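# Move three sand cores from mould onto plywood boards

## Task

Remove three sand cores from the mould: the long core with the rounded nose, plus both upright bladed cores in the mould half on the robot's right side. Place all three on the plywood boards next to the mould and release them. The remaining two cores must stay upright in the mould, untouched.

## Robot and tools

Robot: two arms, left_arm and right_arm, each with six joints and a two-finger gripper. Joint order everywhere is waist, shoulder, elbow, wrist pitch, wrist yaw, wrist roll; after the joints comes the gripper opening. Stated ranges in rad: waist -2.618 to 3.054, shoulder 0.000 to 3.142, elbow 0.000 to 3.142, wrist pitch -1.571 to 1.571, wrist yaw -1.571 to 1.571, wrist roll -2.094 to 2.094. Each true end may sit up to 0.059 rad either side of these.

Frames: the scene frame has its origin at table-top height, halfway between the nominal arm bases, +x pointing out over the table, +z up, and left_arm on the +y side. Arm names do not correspond to image left/right. Calibrated bases: left_arm at (+0.031, +0.345, 0) m, quat_wxyz (+1.000, 0, 0, +0.008); right_arm at (+0.030, -0.335, 0) m, quat_wxyz (+1.000, 0, 0, -0.014). Each arm reports its end_effector_position (m) and end_effector_quat_wxyz in its own base frame; these can be off by a few cm, more at long reach. Fingers point along the gripper's +z and close along its y; end_effector_position is the midpoint between the pads, roughly 1 cm short of the tips.

Row format (used by both execute_actions and move): one flat list of 14 numbers, each in [-1, 1], always covering both arms: left_arm's 6 joint values then its opening, then right_arm's 6 joint values then its opening. Joint values are offsets, not poses: they are added to the Joint targets shown at the start of the action (or move), never to the previous row, so sending the same offset again moves further. Scale: 1.0 equals 2.224 rad for waist, shoulder and elbow, and 8.485 rad for the three wrist joints. Opening is absolute: +1 fully open, -1 closed. To leave an arm still, send 0 for its joints and repeat its current opening (0 would be a half-open command).

execute_actions(actions, cameras): actions is a list of actions; each action is a list of up to 15 rows, one row per 1/30 s step; a short action repeats its final row to fill 15 steps. An empty list just reports state and images. cameras lists camera names (cam_left_wrist, cam_right_wrist); omitted, null or ["all"] gives both, [] gives none, an unknown name voids the call. An action is rejected for both arms if it would push any joint more than 0.059 rad outward past its range, measured from the action's starting targets; if the first action is rejected or any action is malformed, nothing runs. A "joint sent to its limit" line means a joint was clipped at its real end.

move(target, speed, blend, opening_speed, blocking, cameras): target is one 14-number row or a list of up to 15 rows; every row's offsets count from the same starting Joint targets. All joints travel together, so grippers trace curves; no collision avoidance with objects or the other arm. speed is rad/s for the joint with the longest way to go, 0.01 to 12.57, default 0.5 (one value or one per target). blend, in rad, rounds corners at intermediate targets. opening_speed (per second on the -1..+1 scale, at least 0.2) ramps the fingers gradually. blocking=false returns after about 0.5 s while the move continues. A move takes at least 0.5 s and is truncated past 10 s. Its result adds a "move:" line: done, off_target (at rest but more than 0.035 rad from target), moving, held or fault, possibly limits=held. Done does not prove contact or no contact.

wait(seconds 0 to 10) lets time pass with commands held. stop() brakes a running move. zoom_image(camera, region) enlarges [x0, y0, x1, y1] pixels (origin top-left, at most 504 by 504) of the latest image from cam_left_wrist or cam_right_wrist; both images are 896x504. finished_scene(scene) ends the current scene, given its number; it is irreversible, so confirm the cores are placed first.

Result lines: Joint positions (rad, then finger-pad gap in m, 0.094 when fully open), Joint velocities ("within noise" when still), Joint targets (the base for your next offsets), Tool commands, grip_measured (opening on the command scale, reads slightly wide when empty and a few hundredths narrower than a squeezed part), grip_effort_nm (motor effort, negative closing; not a pad force), Joint torques (offset, noisy, wrap at ±28 N m for the first three joints). "joint command not followed" means a clearance check altered targets. Targets are kept within 0.339 rad (big joints) or 2.2 rad (wrist) of measured angles, and limited so the gripper target is no more than 200 mm away; big motions may need several actions.

Cautions: sand cores are fragile, so close slowly with a low opening_speed and stop just below the touch reading. Never drop a core, release it while moving, slam, or strike things hard. Nothing may leave the table. Keep the two grippers from colliding or gripping each other. Holding loads, stretching out or pushing into unreachable poses heats motors; MOTOR HOT warns at 75 °C and OVER-TEMPERATURE FAULT at 90 °C folds that arm away for good. To stop pressing against something, command targets back past the measured positions. Loose objects may occasionally be nudged by outside pushes.

Each tool is called after "Request:" as name(argument=value, ...) on one line, values as JSON.

## Session

Request:
execute_actions(actions=[])

Scene clock: 0.00 s.
left_arm: end_effector_position=(+0.3631, -0.0246, +0.2028) grip_measured=+1.000 grip_effort_nm=n/a end_effector_quat_wxyz=(+0.569, -0.059, +0.818, -0.064) | right_arm: end_effector_position=(+0.3464, +0.0127, +0.2781) grip_measured=+1.000 grip_effort_nm=n/a end_effector_quat_wxyz=(+0.512, -0.227, +0.829, +0.002)
Joint positions: left_arm=[-0.095 1.034 0.566 0.116 -0.051 -0.203 0.094] | right_arm=[-0.154 1.056 1.018 -0.499 -0.37 -0.476 0.094]
Joint velocities: within noise
Joint torques (N m): no reading
Heat: left arm: 32 °C; right arm: 36 °C.
Joint targets: left_arm=[-0.095 1.027 0.576 0.117 -0.051 -0.202] | right_arm=[-0.154 1.049 1.030 -0.497 -0.374 -0.475]
Tool commands: left_gripper/opening=+1.0 right_gripper/opening=+1.0

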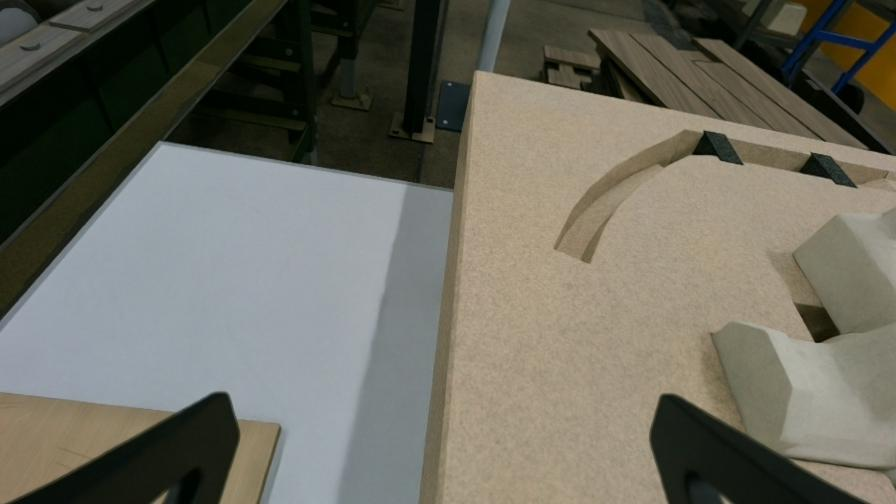

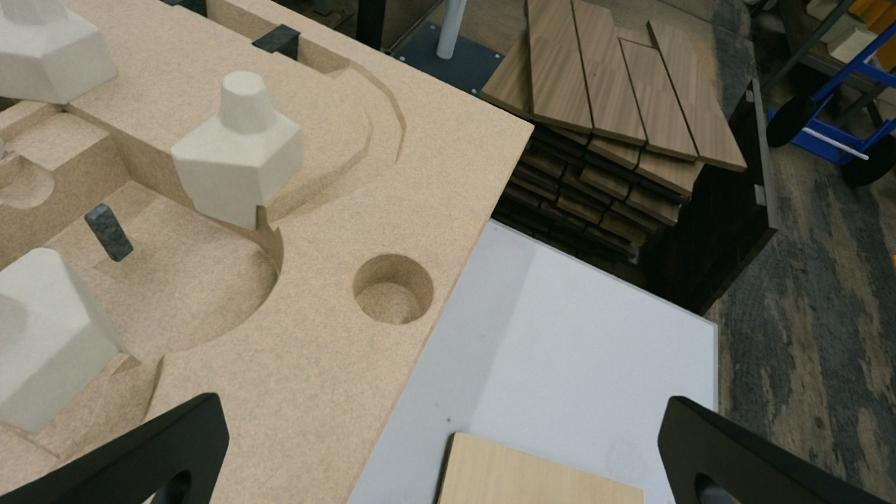

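Request:
move(target=[-0.137,0.0778,0.4155,-0.167,0.006,0.0238,1,0.249,0.0679,0.2113,-0.0946,0.0441,0.056,1], speed=1.0)

Scene clock: 25.63 s.
left_arm: end_effector_position=(+0.2534, -0.1025, +0.2801) grip_measured=+1.000 grip_effort_nm=0.037 end_effector_quat_wxyz=(+0.273, +0.183, +0.943, -0.052) | right_arm: end_effector_position=(+0.2530, +0.1073, +0.2783) grip_measured=+1.000 grip_effort_nm=0.027 end_effector_quat_wxyz=(+0.271, -0.192, +0.941, +0.056)
Joint positions: left_arm=[-0.393 1.193 1.478 -1.293 -0.007 -0.007 0.094] | right_arm=[0.394 1.196 1.472 -1.286 -0.006 -0.008 0.094]
Joint velocities: within noise
Joint torques (N m): left_arm=[-0.55 -1.92 6.45 1.43 0.12 0.02] | right_arm=[0.62 -2.04 7.46 0.82 0.08 0.01]
Heat: left arm: 36 °C; right arm: 39 °C.
Joint targets: left_arm=[-0.400 1.199 1.500 -1.300 0.000 0.000] | right_arm=[0.400 1.200 1.500 -1.300 0.000 0.000]
move: done

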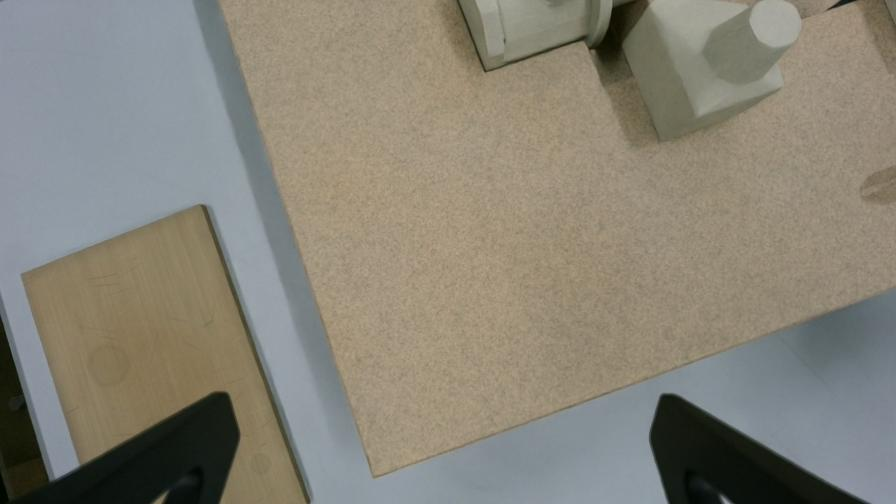

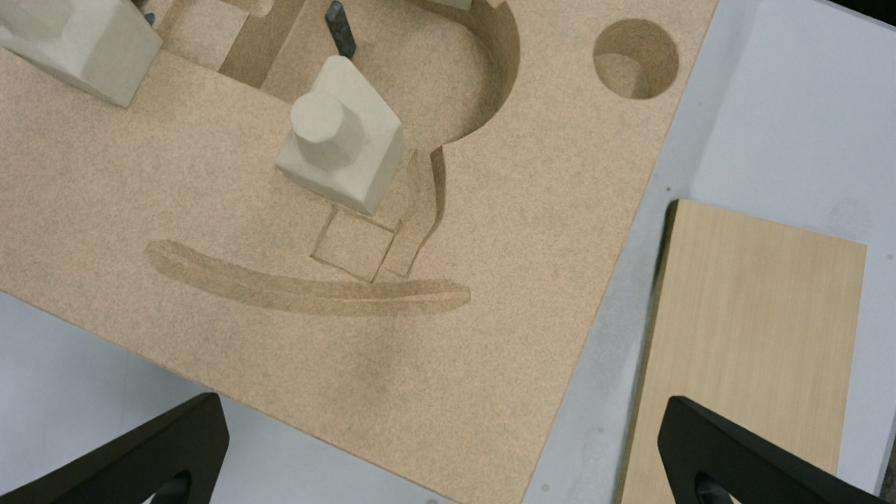

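Request:
move(target=[0,0.18,0.225,-0.0294,0,0,1,0,0.18,0.225,-0.0294,0,0,1], speed=1.0)

Request:
move(target=[0,0,0,0.065,0,0,1,0,0,0,0.065,0,0,1], speed=1.0)

Scene clock: 31.87 s.
left_arm: end_effector_position=(+0.3060, -0.1243, +0.3026) grip_measured=+1.000 grip_effort_nm=0.027 end_effector_quat_wxyz=(+0.202, +0.187, +0.961, -0.037) | right_arm: end_effector_position=(+0.3064, +0.1293, +0.3009) grip_measured=+1.000 grip_effort_nm=0.032 end_effector_quat_wxyz=(+0.201, -0.195, +0.959, +0.042)
Joint positions: left_arm=[-0.393 1.593 1.978 -1.541 -0.007 -0.007 0.094] | right_arm=[0.394 1.597 1.974 -1.533 -0.005 -0.007 0.094]
Joint velocities: within noise
Joint torques (N m): left_arm=[-0.53 -4.74 6.04 1.13 0.09 0.01] | right_arm=[0.61 -4.9 6.87 0.61 0.04 0.05]
Heat: left arm: 36 °C; right arm: 39 °C.
Joint targets: left_arm=[-0.400 1.600 2.001 -1.549 0.000 -0.001] | right_arm=[0.400 1.601 2.000 -1.549 0.000 0.001]
move: done

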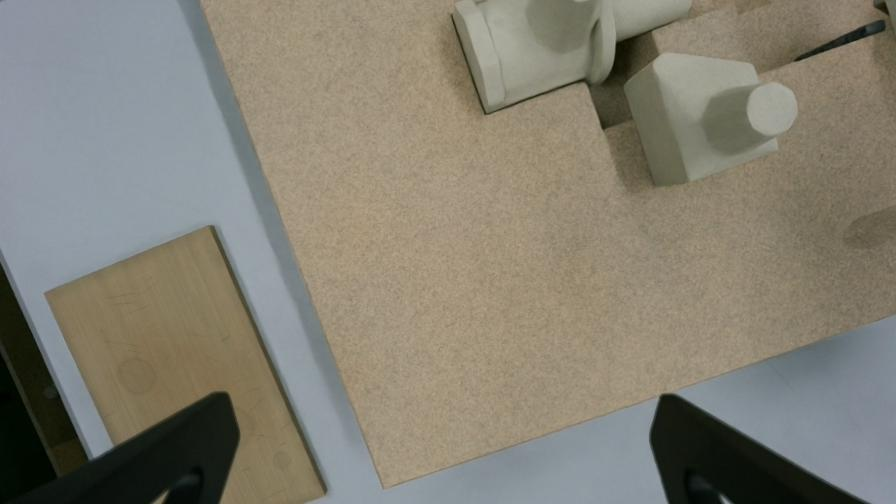

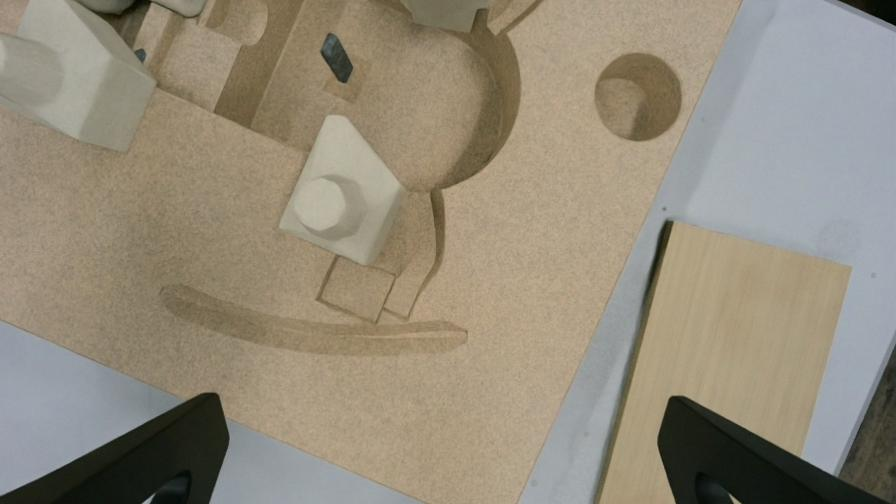

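Scene clock: 33.30 s.
left_arm: end_effector_position=(+0.3995, -0.1630, +0.3838) grip_measured=+1.000 grip_effort_nm=0.032 end_effector_quat_wxyz=(+0.445, +0.169, +0.875, -0.087) | right_arm: end_effector_position=(+0.3979, +0.1673, +0.3795) grip_measured=+1.000 grip_effort_nm=0.027 end_effector_quat_wxyz=(+0.439, -0.179, +0.876, +0.088)
Joint positions: left_arm=[-0.393 1.593 1.978 -1.013 -0.007 -0.007 0.094] | right_arm=[0.394 1.597 1.974 -1.019 -0.005 -0.007 0.094]
Joint velocities: within noise
Joint torques (N m): left_arm=[-0.47 -5.26 6.68 2.15 0.11 0.01] | right_arm=[0.61 -5.46 7.43 1.53 0.05 0.05]
Heat: left arm: 36 °C; right arm: 39 °C.
Joint targets: left_arm=[-0.400 1.600 2.001 -0.998 0.000 -0.001] | right_arm=[0.400 1.601 2.000 -0.998 0.000 0.001]
move: done

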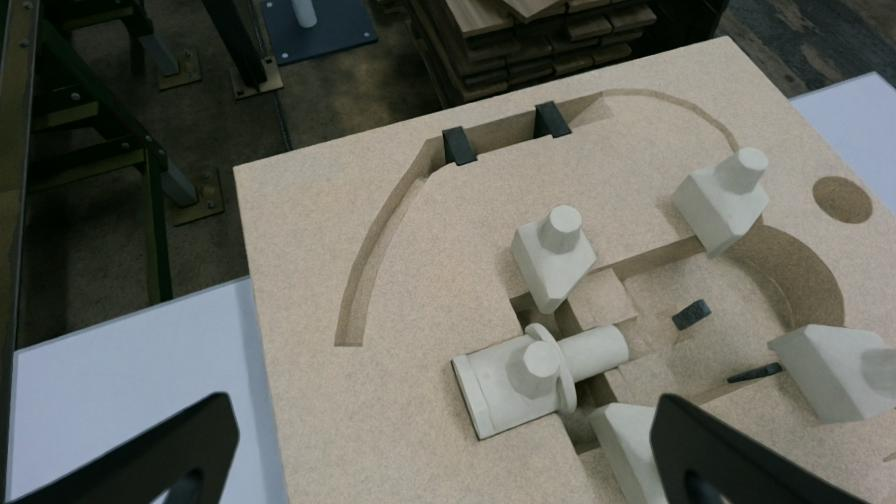

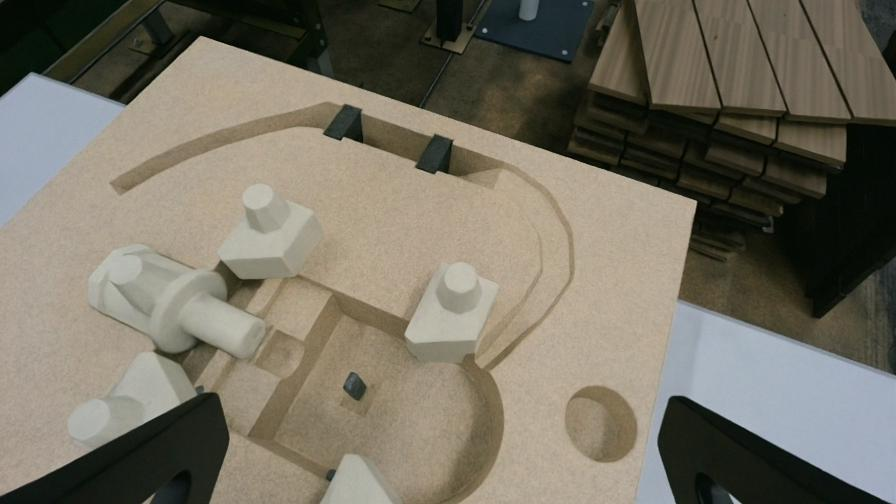

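Request:
zoom_image(camera="cam_right_wrist", region=[60, 160, 560, 504])

Request:
zoom_image(camera="cam_left_wrist", region=[400, 130, 896, 504])

Scaled by 1.008.

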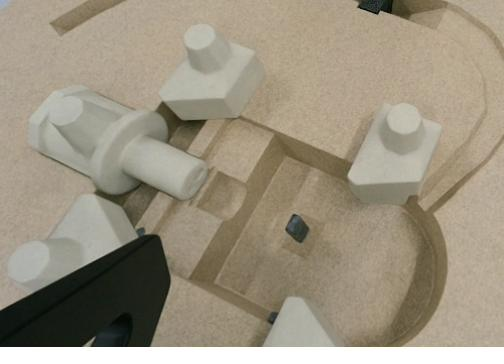

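Scaled by 1.016.

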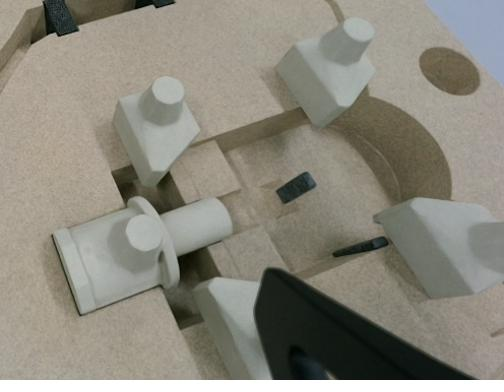

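Request:
move(target=[-0.0603,-0.054,-0.358,0.0699,0,0,1,0.0688,-0.3759,-0.67,0.1035,0,0,1], speed=1.0)

Scene clock: 141.00 s.
left_arm: end_effector_position=(+0.3832, -0.2202, +0.2008) grip_measured=+1.000 grip_effort_nm=0.037 end_effector_quat_wxyz=(+0.395, +0.233, +0.882, -0.105) | right_arm: end_effector_position=(+0.2656, +0.1634, +0.1984) grip_measured=+1.000 grip_effort_nm=0.022 end_effector_quat_wxyz=(+0.527, -0.229, +0.805, +0.147)
Joint positions: left_arm=[-0.526 1.513 1.211 -0.426 -0.007 -0.006 0.094] | right_arm=[0.546 0.778 0.515 -0.149 -0.003 -0.007 0.094]
Joint velocities: within noise
Joint torques (N m): left_arm=[-0.5 -8.58 5.12 2.11 0.1 0.01] | right_arm=[0.62 -1.87 6.15 1.76 0.03 0.05]
Heat: left arm: 40 °C; right arm: 44 °C.
Joint targets: left_arm=[-0.534 1.480 1.204 -0.404 0.000 -0.001] | right_arm=[0.553 0.764 0.510 -0.119 0.000 0.001]
move: done

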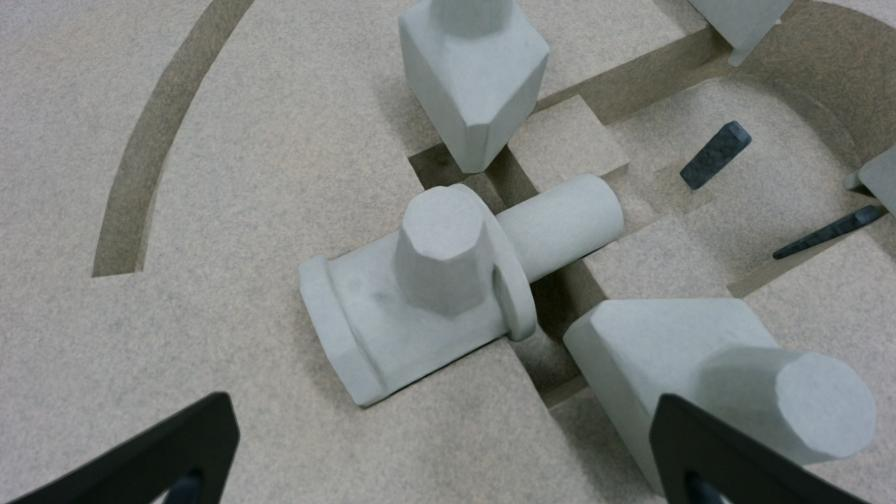

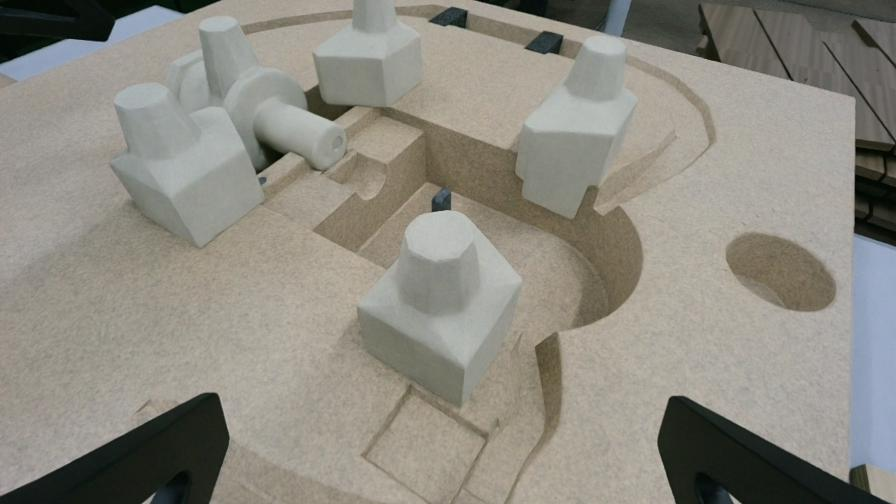

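Request:
move(target=[0,0.0585,-0.013,0.0217,0,0,1,0,0.1129,-0.0045,0.0317,0,0,1], speed=0.4)

Scene clock: 152.77 s.
left_arm: end_effector_position=(+0.4090, -0.2352, +0.1857) grip_measured=+1.000 grip_effort_nm=0.032 end_effector_quat_wxyz=(+0.425, +0.230, +0.868, -0.113) | right_arm: end_effector_position=(+0.3015, +0.1852, +0.1823) grip_measured=+1.000 grip_effort_nm=0.027 end_effector_quat_wxyz=(+0.537, -0.228, +0.799, +0.150)
Joint positions: left_arm=[-0.526 1.598 1.182 -0.244 -0.007 -0.006 0.094] | right_arm=[0.546 1.014 0.508 0.116 -0.003 -0.007 0.094]
Joint velocities: within noise
Joint torques (N m): left_arm=[-0.64 -5.98 5.11 2.19 0.09 -0.02] | right_arm=[0.59 -2.02 5.75 1.79 0.02 0.05]
Heat: left arm: 41 °C; right arm: 44 °C.
Joint targets: left_arm=[-0.534 1.610 1.175 -0.221 0.000 -0.001] | right_arm=[0.553 1.015 0.500 0.150 0.000 0.001]
move: done

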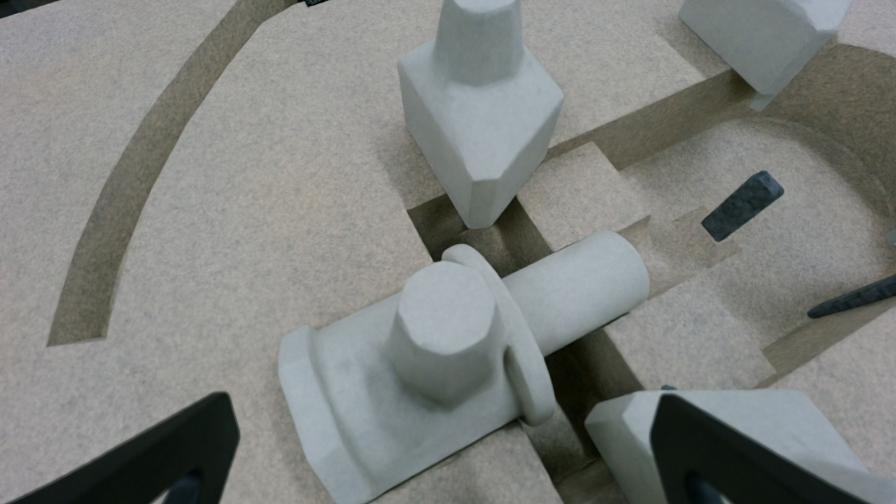

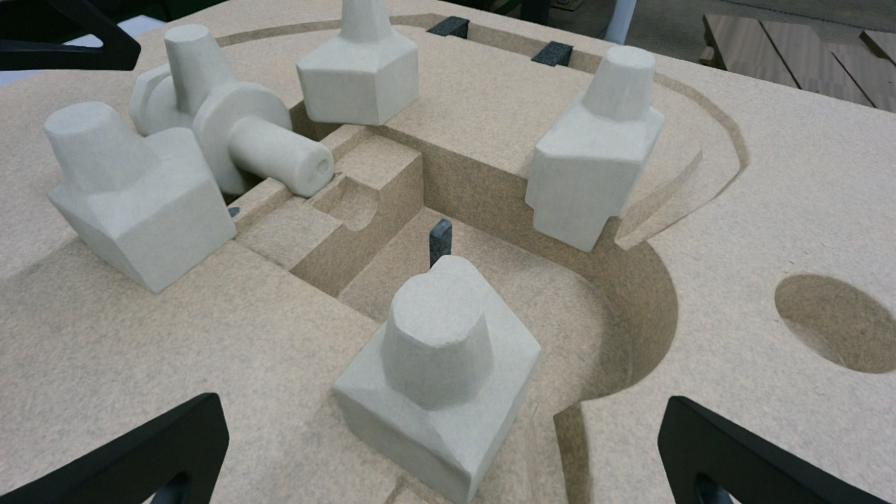

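Request:
move(target=[0,0.0809,0.0346,0.0111,0,0,1,0,0.1165,0.0252,0.023,0,0,1], speed=0.25)

Scene clock: 169.87 s.
left_arm: end_effector_position=(+0.4370, -0.2515, +0.1436) grip_measured=+1.000 grip_effort_nm=0.027 end_effector_quat_wxyz=(+0.411, +0.232, +0.875, -0.109) | right_arm: end_effector_position=(+0.3304, +0.2026, +0.1435) grip_measured=+1.000 grip_effort_nm=0.022 end_effector_quat_wxyz=(+0.518, -0.231, +0.811, +0.144)
Joint positions: left_arm=[-0.526 1.77 1.227 -0.149 -0.006 -0.005 0.094] | right_arm=[0.546 1.269 0.524 0.309 -0.002 -0.007 0.094]
Joint velocities: within noise
Joint torques (N m): left_arm=[-0.49 -6.57 7.6 2.14 0.1 0] | right_arm=[0.58 -3.22 8.46 1.83 0.02 0.05]
Heat: left arm: 43 °C; right arm: 43 °C.
Joint targets: left_arm=[-0.534 1.790 1.252 -0.126 0.000 -0.001] | right_arm=[0.553 1.275 0.556 0.345 0.000 0.001]
move: off_target (right_arm); right_arm: the wrist pitch is farthest, 0.036 rad from its target

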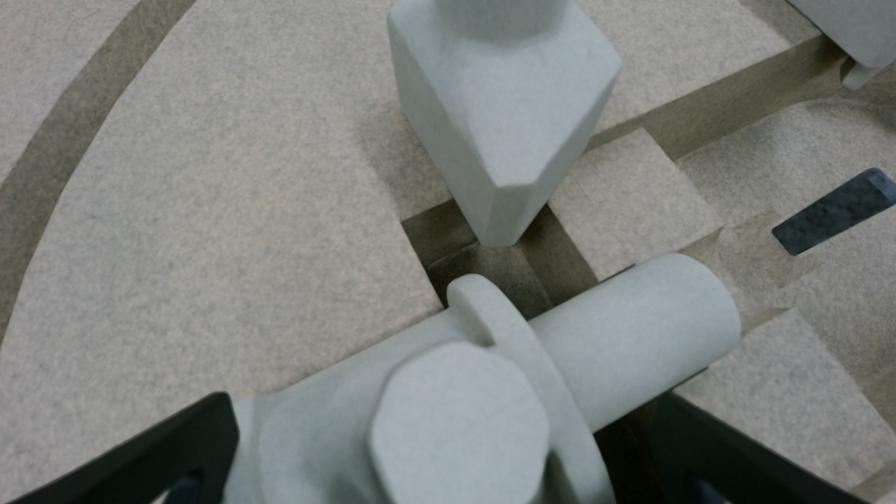

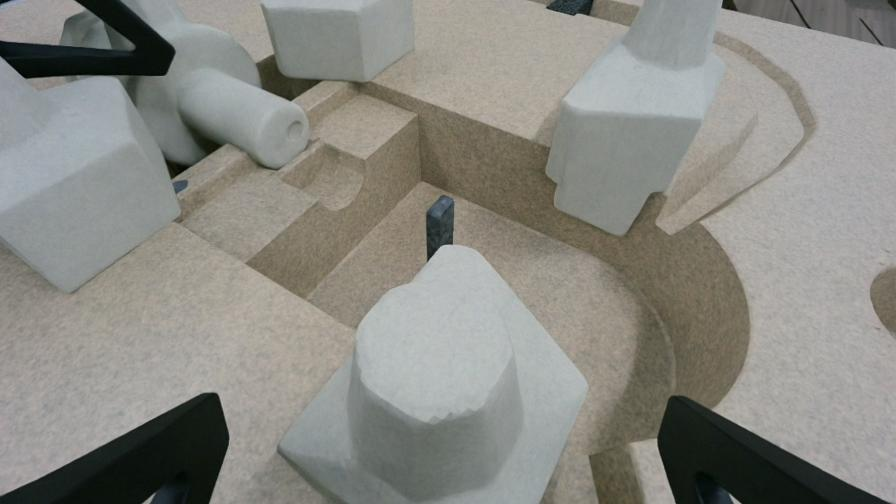

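Request:
move(target=[-0.005,0,0.009,0,0,0,1,0.003,0,0.0157,0,0,0,1], speed=0.25)

Scene clock: 177.80 s.
left_arm: end_effector_position=(+0.4380, -0.2586, +0.1519) grip_measured=+1.000 grip_effort_nm=0.027 end_effector_quat_wxyz=(+0.419, +0.236, +0.869, -0.114) | right_arm: end_effector_position=(+0.3363, +0.2091, +0.1611) grip_measured=+1.000 grip_effort_nm=0.027 end_effector_quat_wxyz=(+0.534, -0.230, +0.800, +0.150)
Joint positions: left_arm=[-0.538 1.77 1.246 -0.148 -0.006 -0.005 0.094] | right_arm=[0.553 1.269 0.561 0.313 -0.002 -0.007 0.094]
Joint velocities: within noise
Joint torques (N m): left_arm=[-0.53 -6.57 7.77 2.16 0.1 0.01] | right_arm=[0.64 -3.32 8.39 1.8 0.01 0.04]
Heat: left arm: 43 °C; right arm: 45 °C.
Joint targets: left_arm=[-0.545 1.790 1.273 -0.126 -0.001 -0.001] | right_arm=[0.560 1.275 0.591 0.345 0.000 0.001]
move: done

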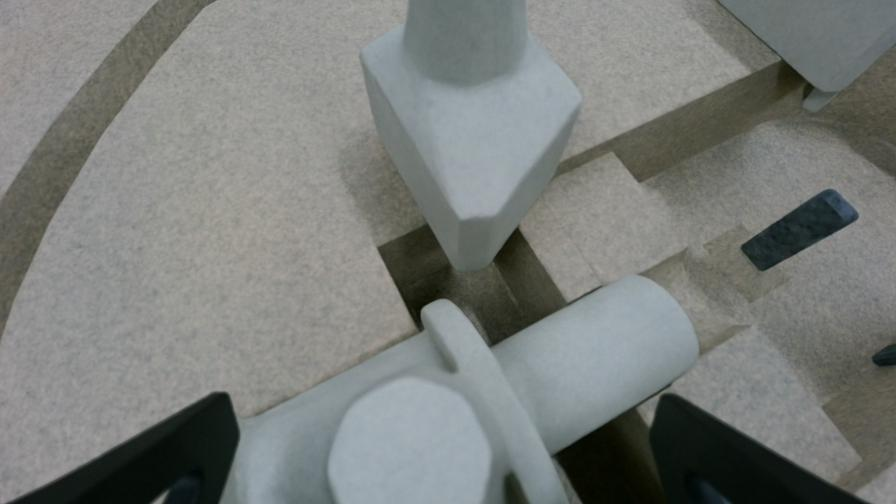

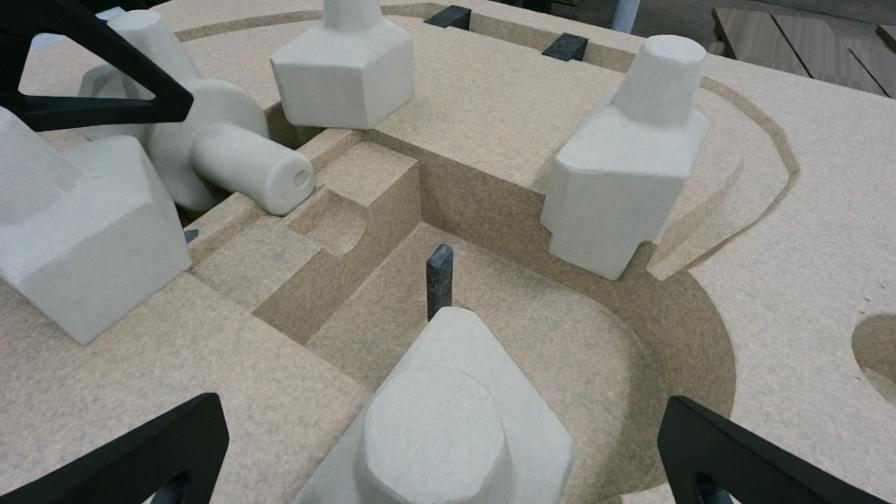

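Request:
move(target=[0.0035,0,0,0,0,0,1,0.003,0,0,0,0,0,1], speed=0.25)

Scene clock: 183.17 s.
left_arm: end_effector_position=(+0.4380, -0.2586, +0.1519) grip_measured=+1.000 grip_effort_nm=0.027 end_effector_quat_wxyz=(+0.419, +0.236, +0.869, -0.114) | right_arm: end_effector_position=(+0.3350, +0.2113, +0.1611) grip_measured=+1.000 grip_effort_nm=0.022 end_effector_quat_wxyz=(+0.533, -0.233, +0.799, +0.152)
Joint positions: left_arm=[-0.538 1.77 1.246 -0.148 -0.006 -0.005 0.094] | right_arm=[0.559 1.269 0.561 0.313 -0.001 -0.007 0.094]
Joint velocities: within noise
Joint torques (N m): left_arm=[-0.02 -6.54 7.87 2.15 0.09 -0.01] | right_arm=[0.51 -3.33 8.39 1.8 0.01 0.05]
Heat: left arm: 43 °C; right arm: 45 °C.
Joint targets: left_arm=[-0.537 1.790 1.273 -0.126 -0.001 -0.001] | right_arm=[0.567 1.275 0.591 0.345 0.000 0.001]
move: done

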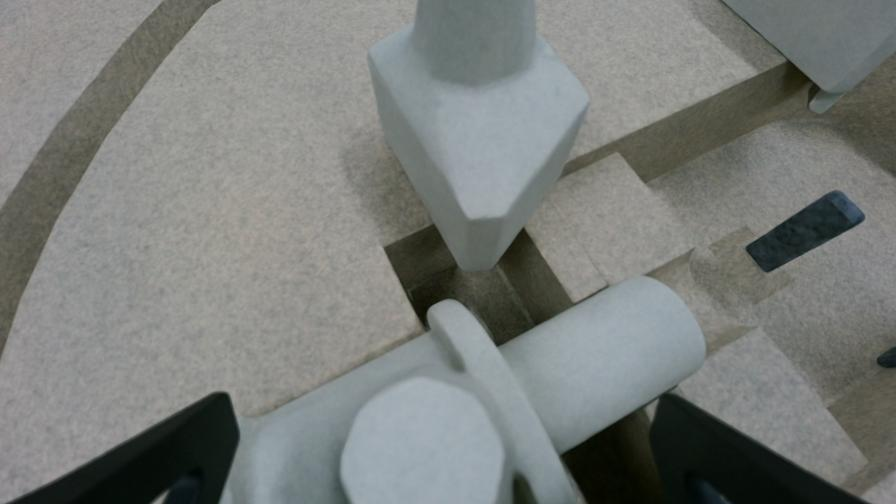

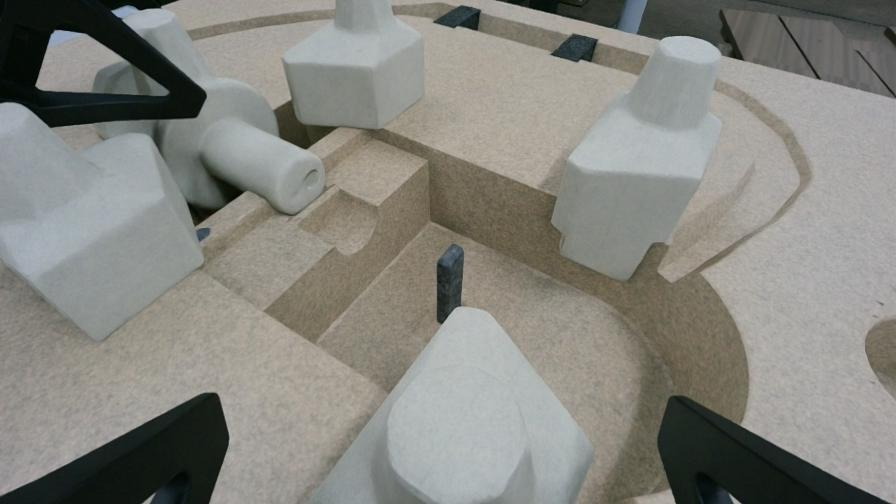

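Request:
move(target=[0.005,0,0,0,0,0,1,-0.003,0,0,0,0,0,1], speed=0.25)

Scene clock: 186.73 s.
left_arm: end_effector_position=(+0.4388, -0.2573, +0.1519) grip_measured=+1.000 grip_effort_nm=0.032 end_effector_quat_wxyz=(+0.419, +0.234, +0.870, -0.113) | right_arm: end_effector_position=(+0.3349, +0.2114, +0.1611) grip_measured=+1.000 grip_effort_nm=0.027 end_effector_quat_wxyz=(+0.533, -0.233, +0.799, +0.152)
Joint positions: left_arm=[-0.534 1.77 1.246 -0.148 -0.006 -0.005 0.094] | right_arm=[0.56 1.269 0.561 0.313 -0.001 -0.007 0.094]
Joint velocities: within noise
Joint torques (N m): left_arm=[0.69 -6.57 7.82 2.16 0.08 0] | right_arm=[0.01 -3.33 8.38 1.8 0 0.04]
Heat: left arm: 43 °C; right arm: 45 °C.
Joint targets: left_arm=[-0.526 1.790 1.273 -0.126 -0.001 -0.001] | right_arm=[0.560 1.275 0.591 0.345 0.000 0.001]
move: done

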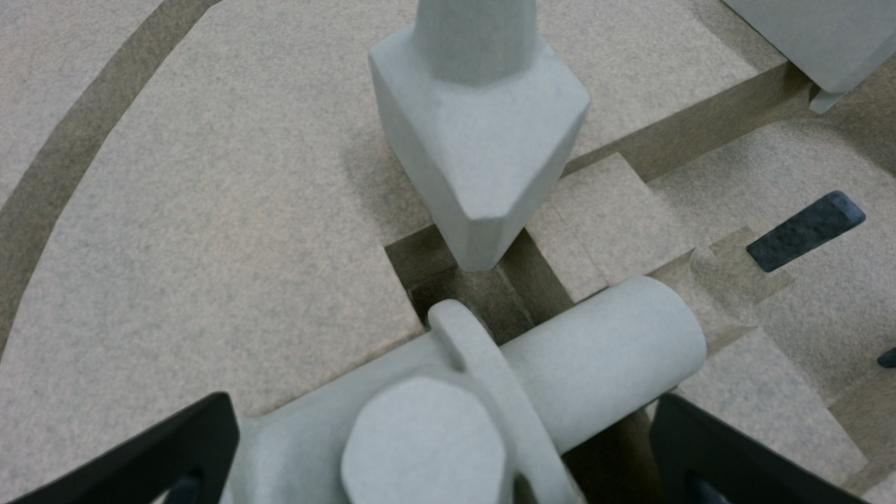

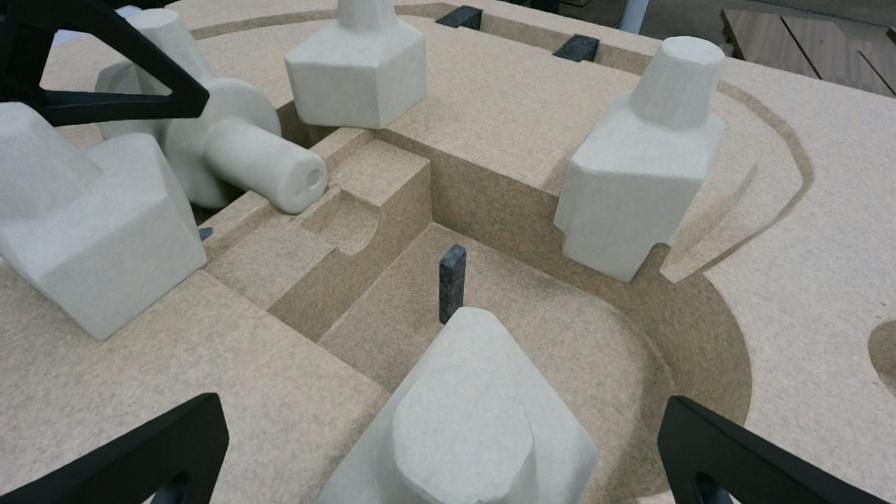

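Request:
move(target=[0,0,0,0,0,0,-0.45,0,0,0,0,0,0,-0.5], opening_speed=0.5)

Scene clock: 193.83 s.
left_arm: end_effector_position=(+0.4394, -0.2562, +0.1519) grip_measured=-0.225 grip_effort_nm=-1.009 end_effector_quat_wxyz=(+0.419, +0.233, +0.870, -0.113) | right_arm: end_effector_position=(+0.3350, +0.2112, +0.1611) grip_measured=-0.346 grip_effort_nm=-0.994 end_effector_quat_wxyz=(+0.533, -0.233, +0.799, +0.152)
Joint positions: left_arm=[-0.532 1.77 1.246 -0.148 -0.006 -0.005 0.036] | right_arm=[0.56 1.269 0.561 0.313 0 -0.007 0.031]
Joint velocities: within noise
Joint torques (N m): left_arm=[0.39 -6.52 7.77 2.14 0.08 0] | right_arm=[0.03 -3.33 8.39 1.8 -0.02 0.04]
Heat: left arm: 43 °C; right arm: 46 °C.
Joint targets: left_arm=[-0.526 1.790 1.273 -0.126 0.000 -0.001] | right_arm=[0.560 1.275 0.591 0.345 0.000 0.001]
move: done

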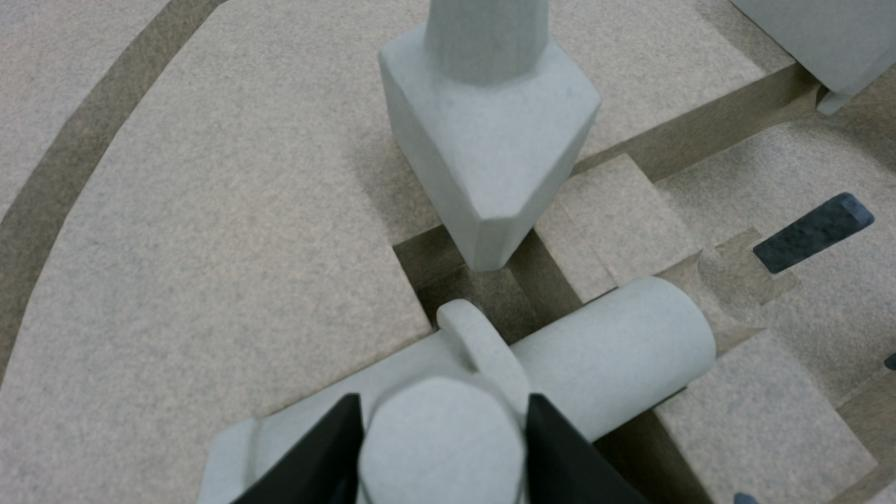

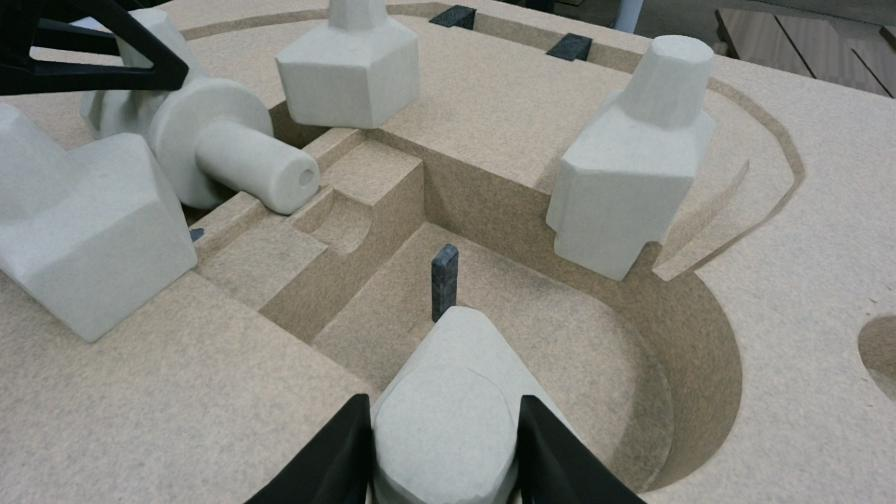

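Request:
move(target=[[0,-0.0115,0.0413,-0.0138,0,0,-0.45,0,-0.0261,0.0414,-0.0178,0,0,-0.5],[0,-0.017,0.0884,-0.0276,0,0,-0.45,0,-0.0418,0.0872,-0.0338,0,0,-0.5],[0,-0.0126,0.1831,-0.0513,0,0,-0.45,0,-0.0495,0.1727,-0.0582,0,0,-0.5]], speed=0.3, blend=0.05)

Scene clock: 214.00 s.
left_arm: end_effector_position=(+0.4375, -0.2527, +0.1627) grip_measured=-0.230 grip_effort_nm=-0.994 end_effector_quat_wxyz=(+0.320, +0.236, +0.913, -0.095) | right_arm: end_effector_position=(+0.3339, +0.2105, +0.2347) grip_measured=-0.348 grip_effort_nm=-1.004 end_effector_quat_wxyz=(+0.489, -0.240, +0.827, +0.139)
Joint positions: left_arm=[-0.522 1.867 1.566 -0.589 0.012 -0.02 0.036] | right_arm=[0.56 1.203 0.922 -0.223 0 -0.006 0.031]
Joint velocities: within noise
Joint torques (N m): left_arm=[-0.32 -16.95 15.23 1.92 -0.11 0.16] | right_arm=[0.02 -6.82 10.7 2.12 -0.01 0.04]
Heat: left arm: 43 °C; right arm: 47 °C.
Joint targets: left_arm=[-0.526 1.762 1.680 -0.562 0.000 -0.001] | right_arm=[0.560 1.165 0.975 -0.149 0.000 0.001]
move: off_target (left_arm, right_arm); left_arm: the elbow is farthest, 0.114 rad from its target; right_arm: the wrist pitch is farthest, 0.074 rad from its target

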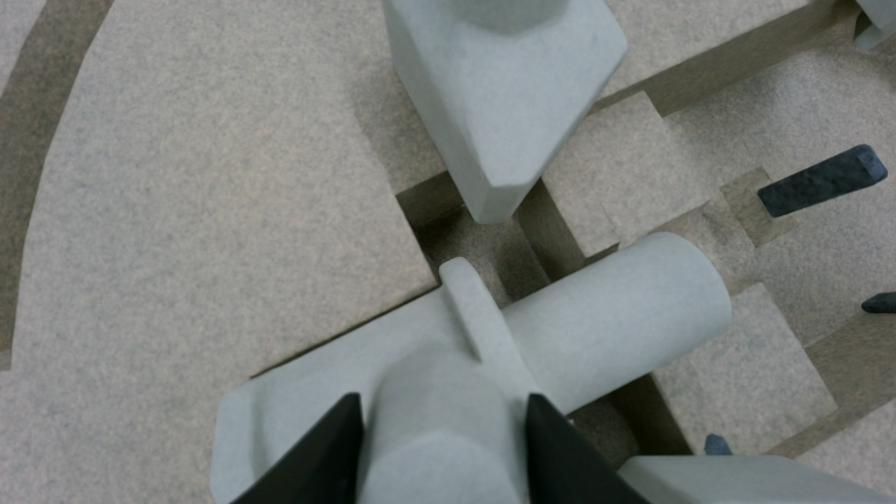

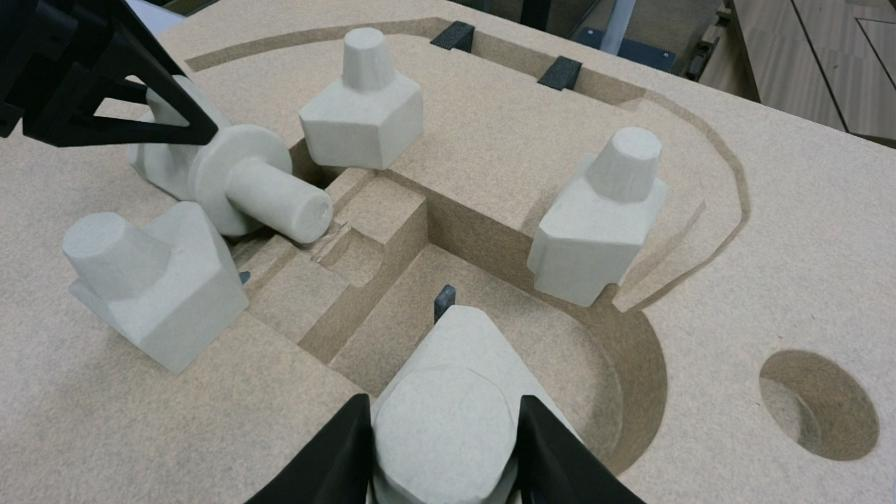

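Request:
move(target=[[0,-0.0022,0.0719,-0.0174,0,0,-0.5,0,-0.0047,0.027,-0.0051,0,0,-0.55],[0,0.0126,0.1965,-0.0428,0,0,-0.5,0,-0.0094,0.054,-0.0103,0,0,-0.55]], speed=0.3, blend=0.05)

Scene clock: 226.57 s.
left_arm: end_effector_position=(+0.4210, -0.2420, +0.3073) grip_measured=-0.232 grip_effort_nm=-0.999 end_effector_quat_wxyz=(+0.359, +0.237, +0.897, -0.100) | right_arm: end_effector_position=(+0.3338, +0.2104, +0.2763) grip_measured=-0.348 grip_effort_nm=-1.004 end_effector_quat_wxyz=(+0.507, -0.237, +0.816, +0.144)
Joint positions: left_arm=[-0.522 1.834 2.06 -1.034 0.006 -0.007 0.036] | right_arm=[0.56 1.185 1.037 -0.312 0 -0.006 0.031]
Joint velocities: within noise
Joint torques (N m): left_arm=[-0.35 -11.28 9.84 2.95 -0.05 0.01] | right_arm=[0.03 -6.91 11.07 2.2 -0.01 0.03]
Heat: left arm: 46 °C; right arm: 48 °C.
Joint targets: left_arm=[-0.526 1.790 2.117 -0.925 0.000 -0.001] | right_arm=[0.560 1.144 1.095 -0.236 0.000 0.001]
move: off_target (left_arm, right_arm); left_arm: the wrist pitch is farthest, 0.109 rad from its target; right_arm: the wrist pitch is farthest, 0.075 rad from its target

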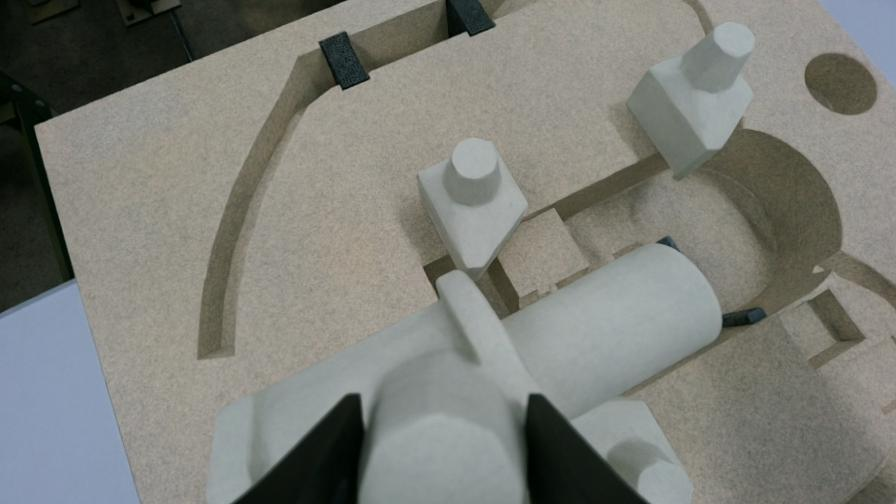

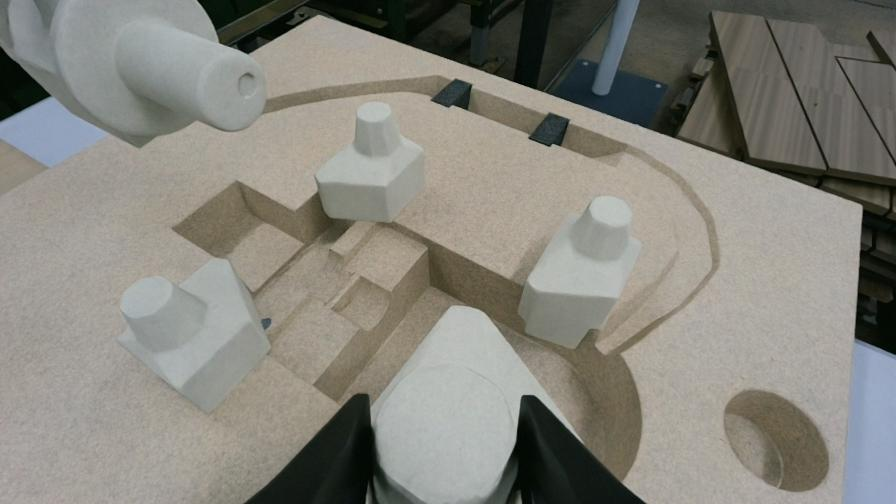

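Request:
move(target=[[0.3948,-0.2855,-0.4011,0.0301,0,0,-0.5,-0.3943,0.2567,0.3799,-0.1113,0,0,-0.55],[0.3948,-0.2945,-0.5517,0.0666,0,0,-0.5,-0.3943,0.4119,0.4721,-0.1443,0,0,-0.55]], speed=0.5, blend=0.05)

Scene clock: 252.63 s.
left_arm: end_effector_position=(+0.3227, +0.1192, +0.1615) grip_measured=-0.232 grip_effort_nm=-0.999 end_effector_quat_wxyz=(+0.363, -0.164, +0.915, +0.066) | right_arm: end_effector_position=(+0.4065, -0.1337, +0.1744) grip_measured=-0.348 grip_effort_nm=-1.004 end_effector_quat_wxyz=(+0.079, +0.156, +0.985, -0.014)
Joint positions: left_arm=[0.347 1.191 0.866 -0.489 -0.007 -0.006 0.036] | right_arm=[-0.319 2.067 2.104 -1.447 0.002 -0.005 0.031]
Joint velocities: within noise
Joint torques (N m): left_arm=[0.39 -7.61 7.53 3.16 0.11 0] | right_arm=[0.17 -9.89 8.49 0.24 -0.03 0.03]
Heat: left arm: 49 °C; right arm: 48 °C.
Joint targets: left_arm=[0.352 1.135 0.890 -0.360 -0.001 0.000] | right_arm=[-0.317 2.060 2.145 -1.461 0.000 0.001]
move: off_target (left_arm, right_arm); left_arm: the wrist pitch is farthest, 0.129 rad from its target; right_arm: the elbow is farthest, 0.041 rad from its target

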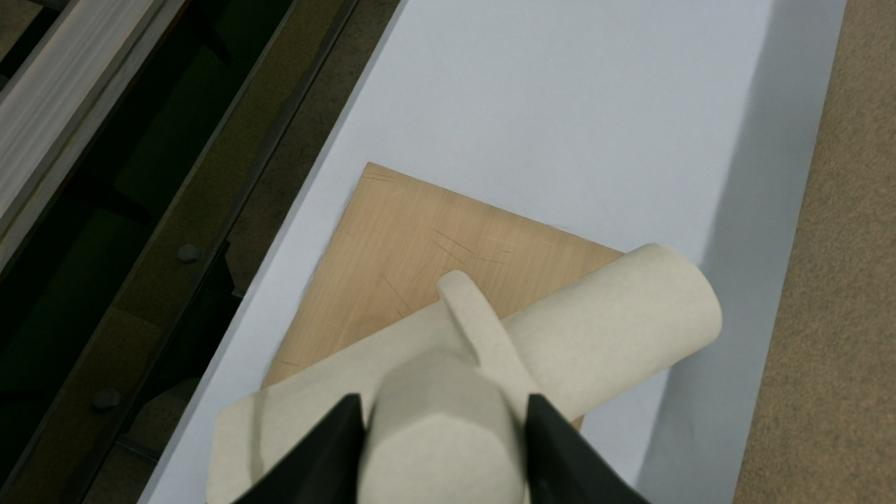

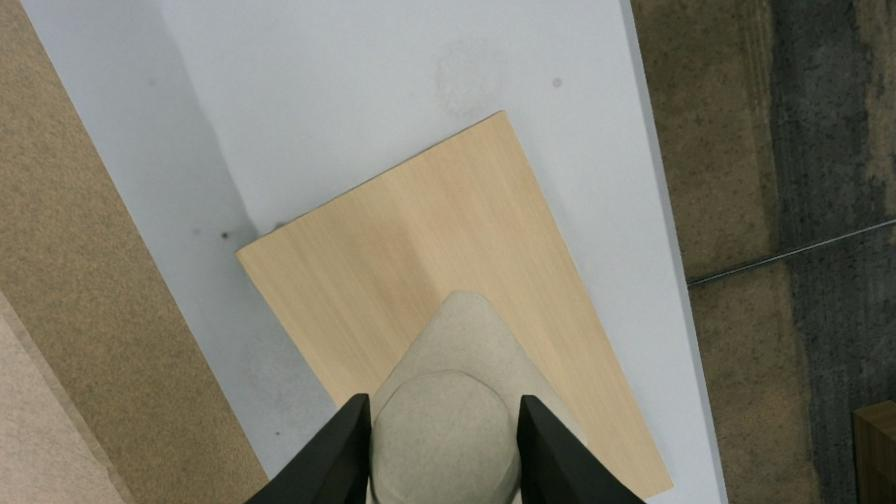

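Request:
move(target=[0.0171,0.0135,-0.0674,0.0218,0,0,-0.5,0,0.0629,-0.0135,-0.0022,0,0,-0.55], speed=0.2)

Scene clock: 273.70 s.
left_arm: end_effector_position=(+0.3181, +0.1299, +0.1304) grip_measured=-0.232 grip_effort_nm=-0.994 end_effector_quat_wxyz=(+0.376, -0.179, +0.906, +0.074) | right_arm: end_effector_position=(+0.4085, -0.1344, +0.1196) grip_measured=-0.348 grip_effort_nm=-1.009 end_effector_quat_wxyz=(+0.010, +0.156, +0.988, -0.003)
Joint positions: left_arm=[0.382 1.191 0.72 -0.312 -0.005 -0.006 0.036] | right_arm=[-0.319 2.201 2.104 -1.454 0.002 -0.005 0.031]
Joint velocities: within noise
Joint torques (N m): left_arm=[0.65 -5.16 7.1 3.3 0.08 -0.03] | right_arm=[0.17 -10.29 5.97 -0.09 -0.03 0.03]
Heat: left arm: 56 °C; right arm: 43 °C.
Joint targets: left_arm=[0.390 1.165 0.740 -0.175 0.000 0.000] | right_arm=[-0.317 2.200 2.115 -1.479 0.000 0.001]
move: off_target (left_arm); left_arm: the wrist pitch is farthest, 0.137 rad from its target

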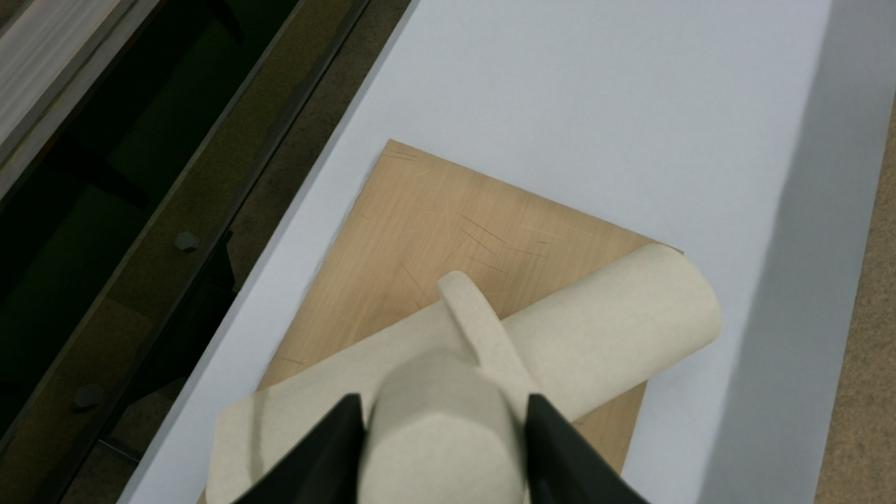

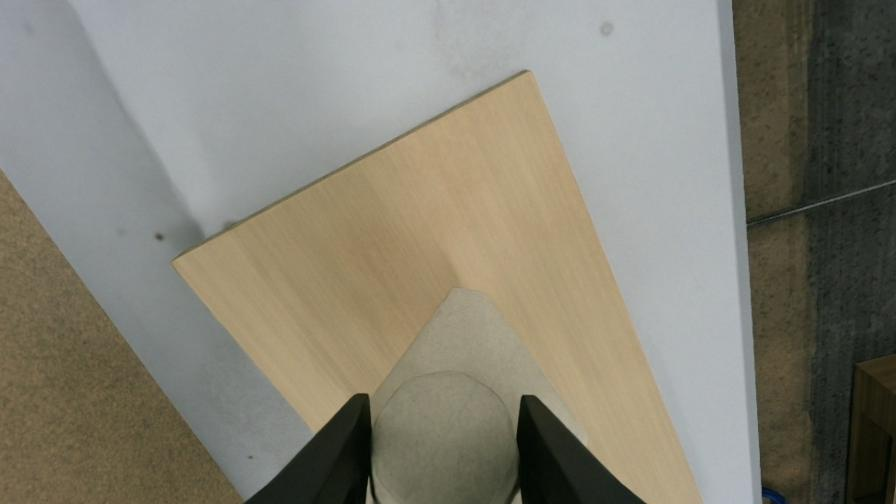

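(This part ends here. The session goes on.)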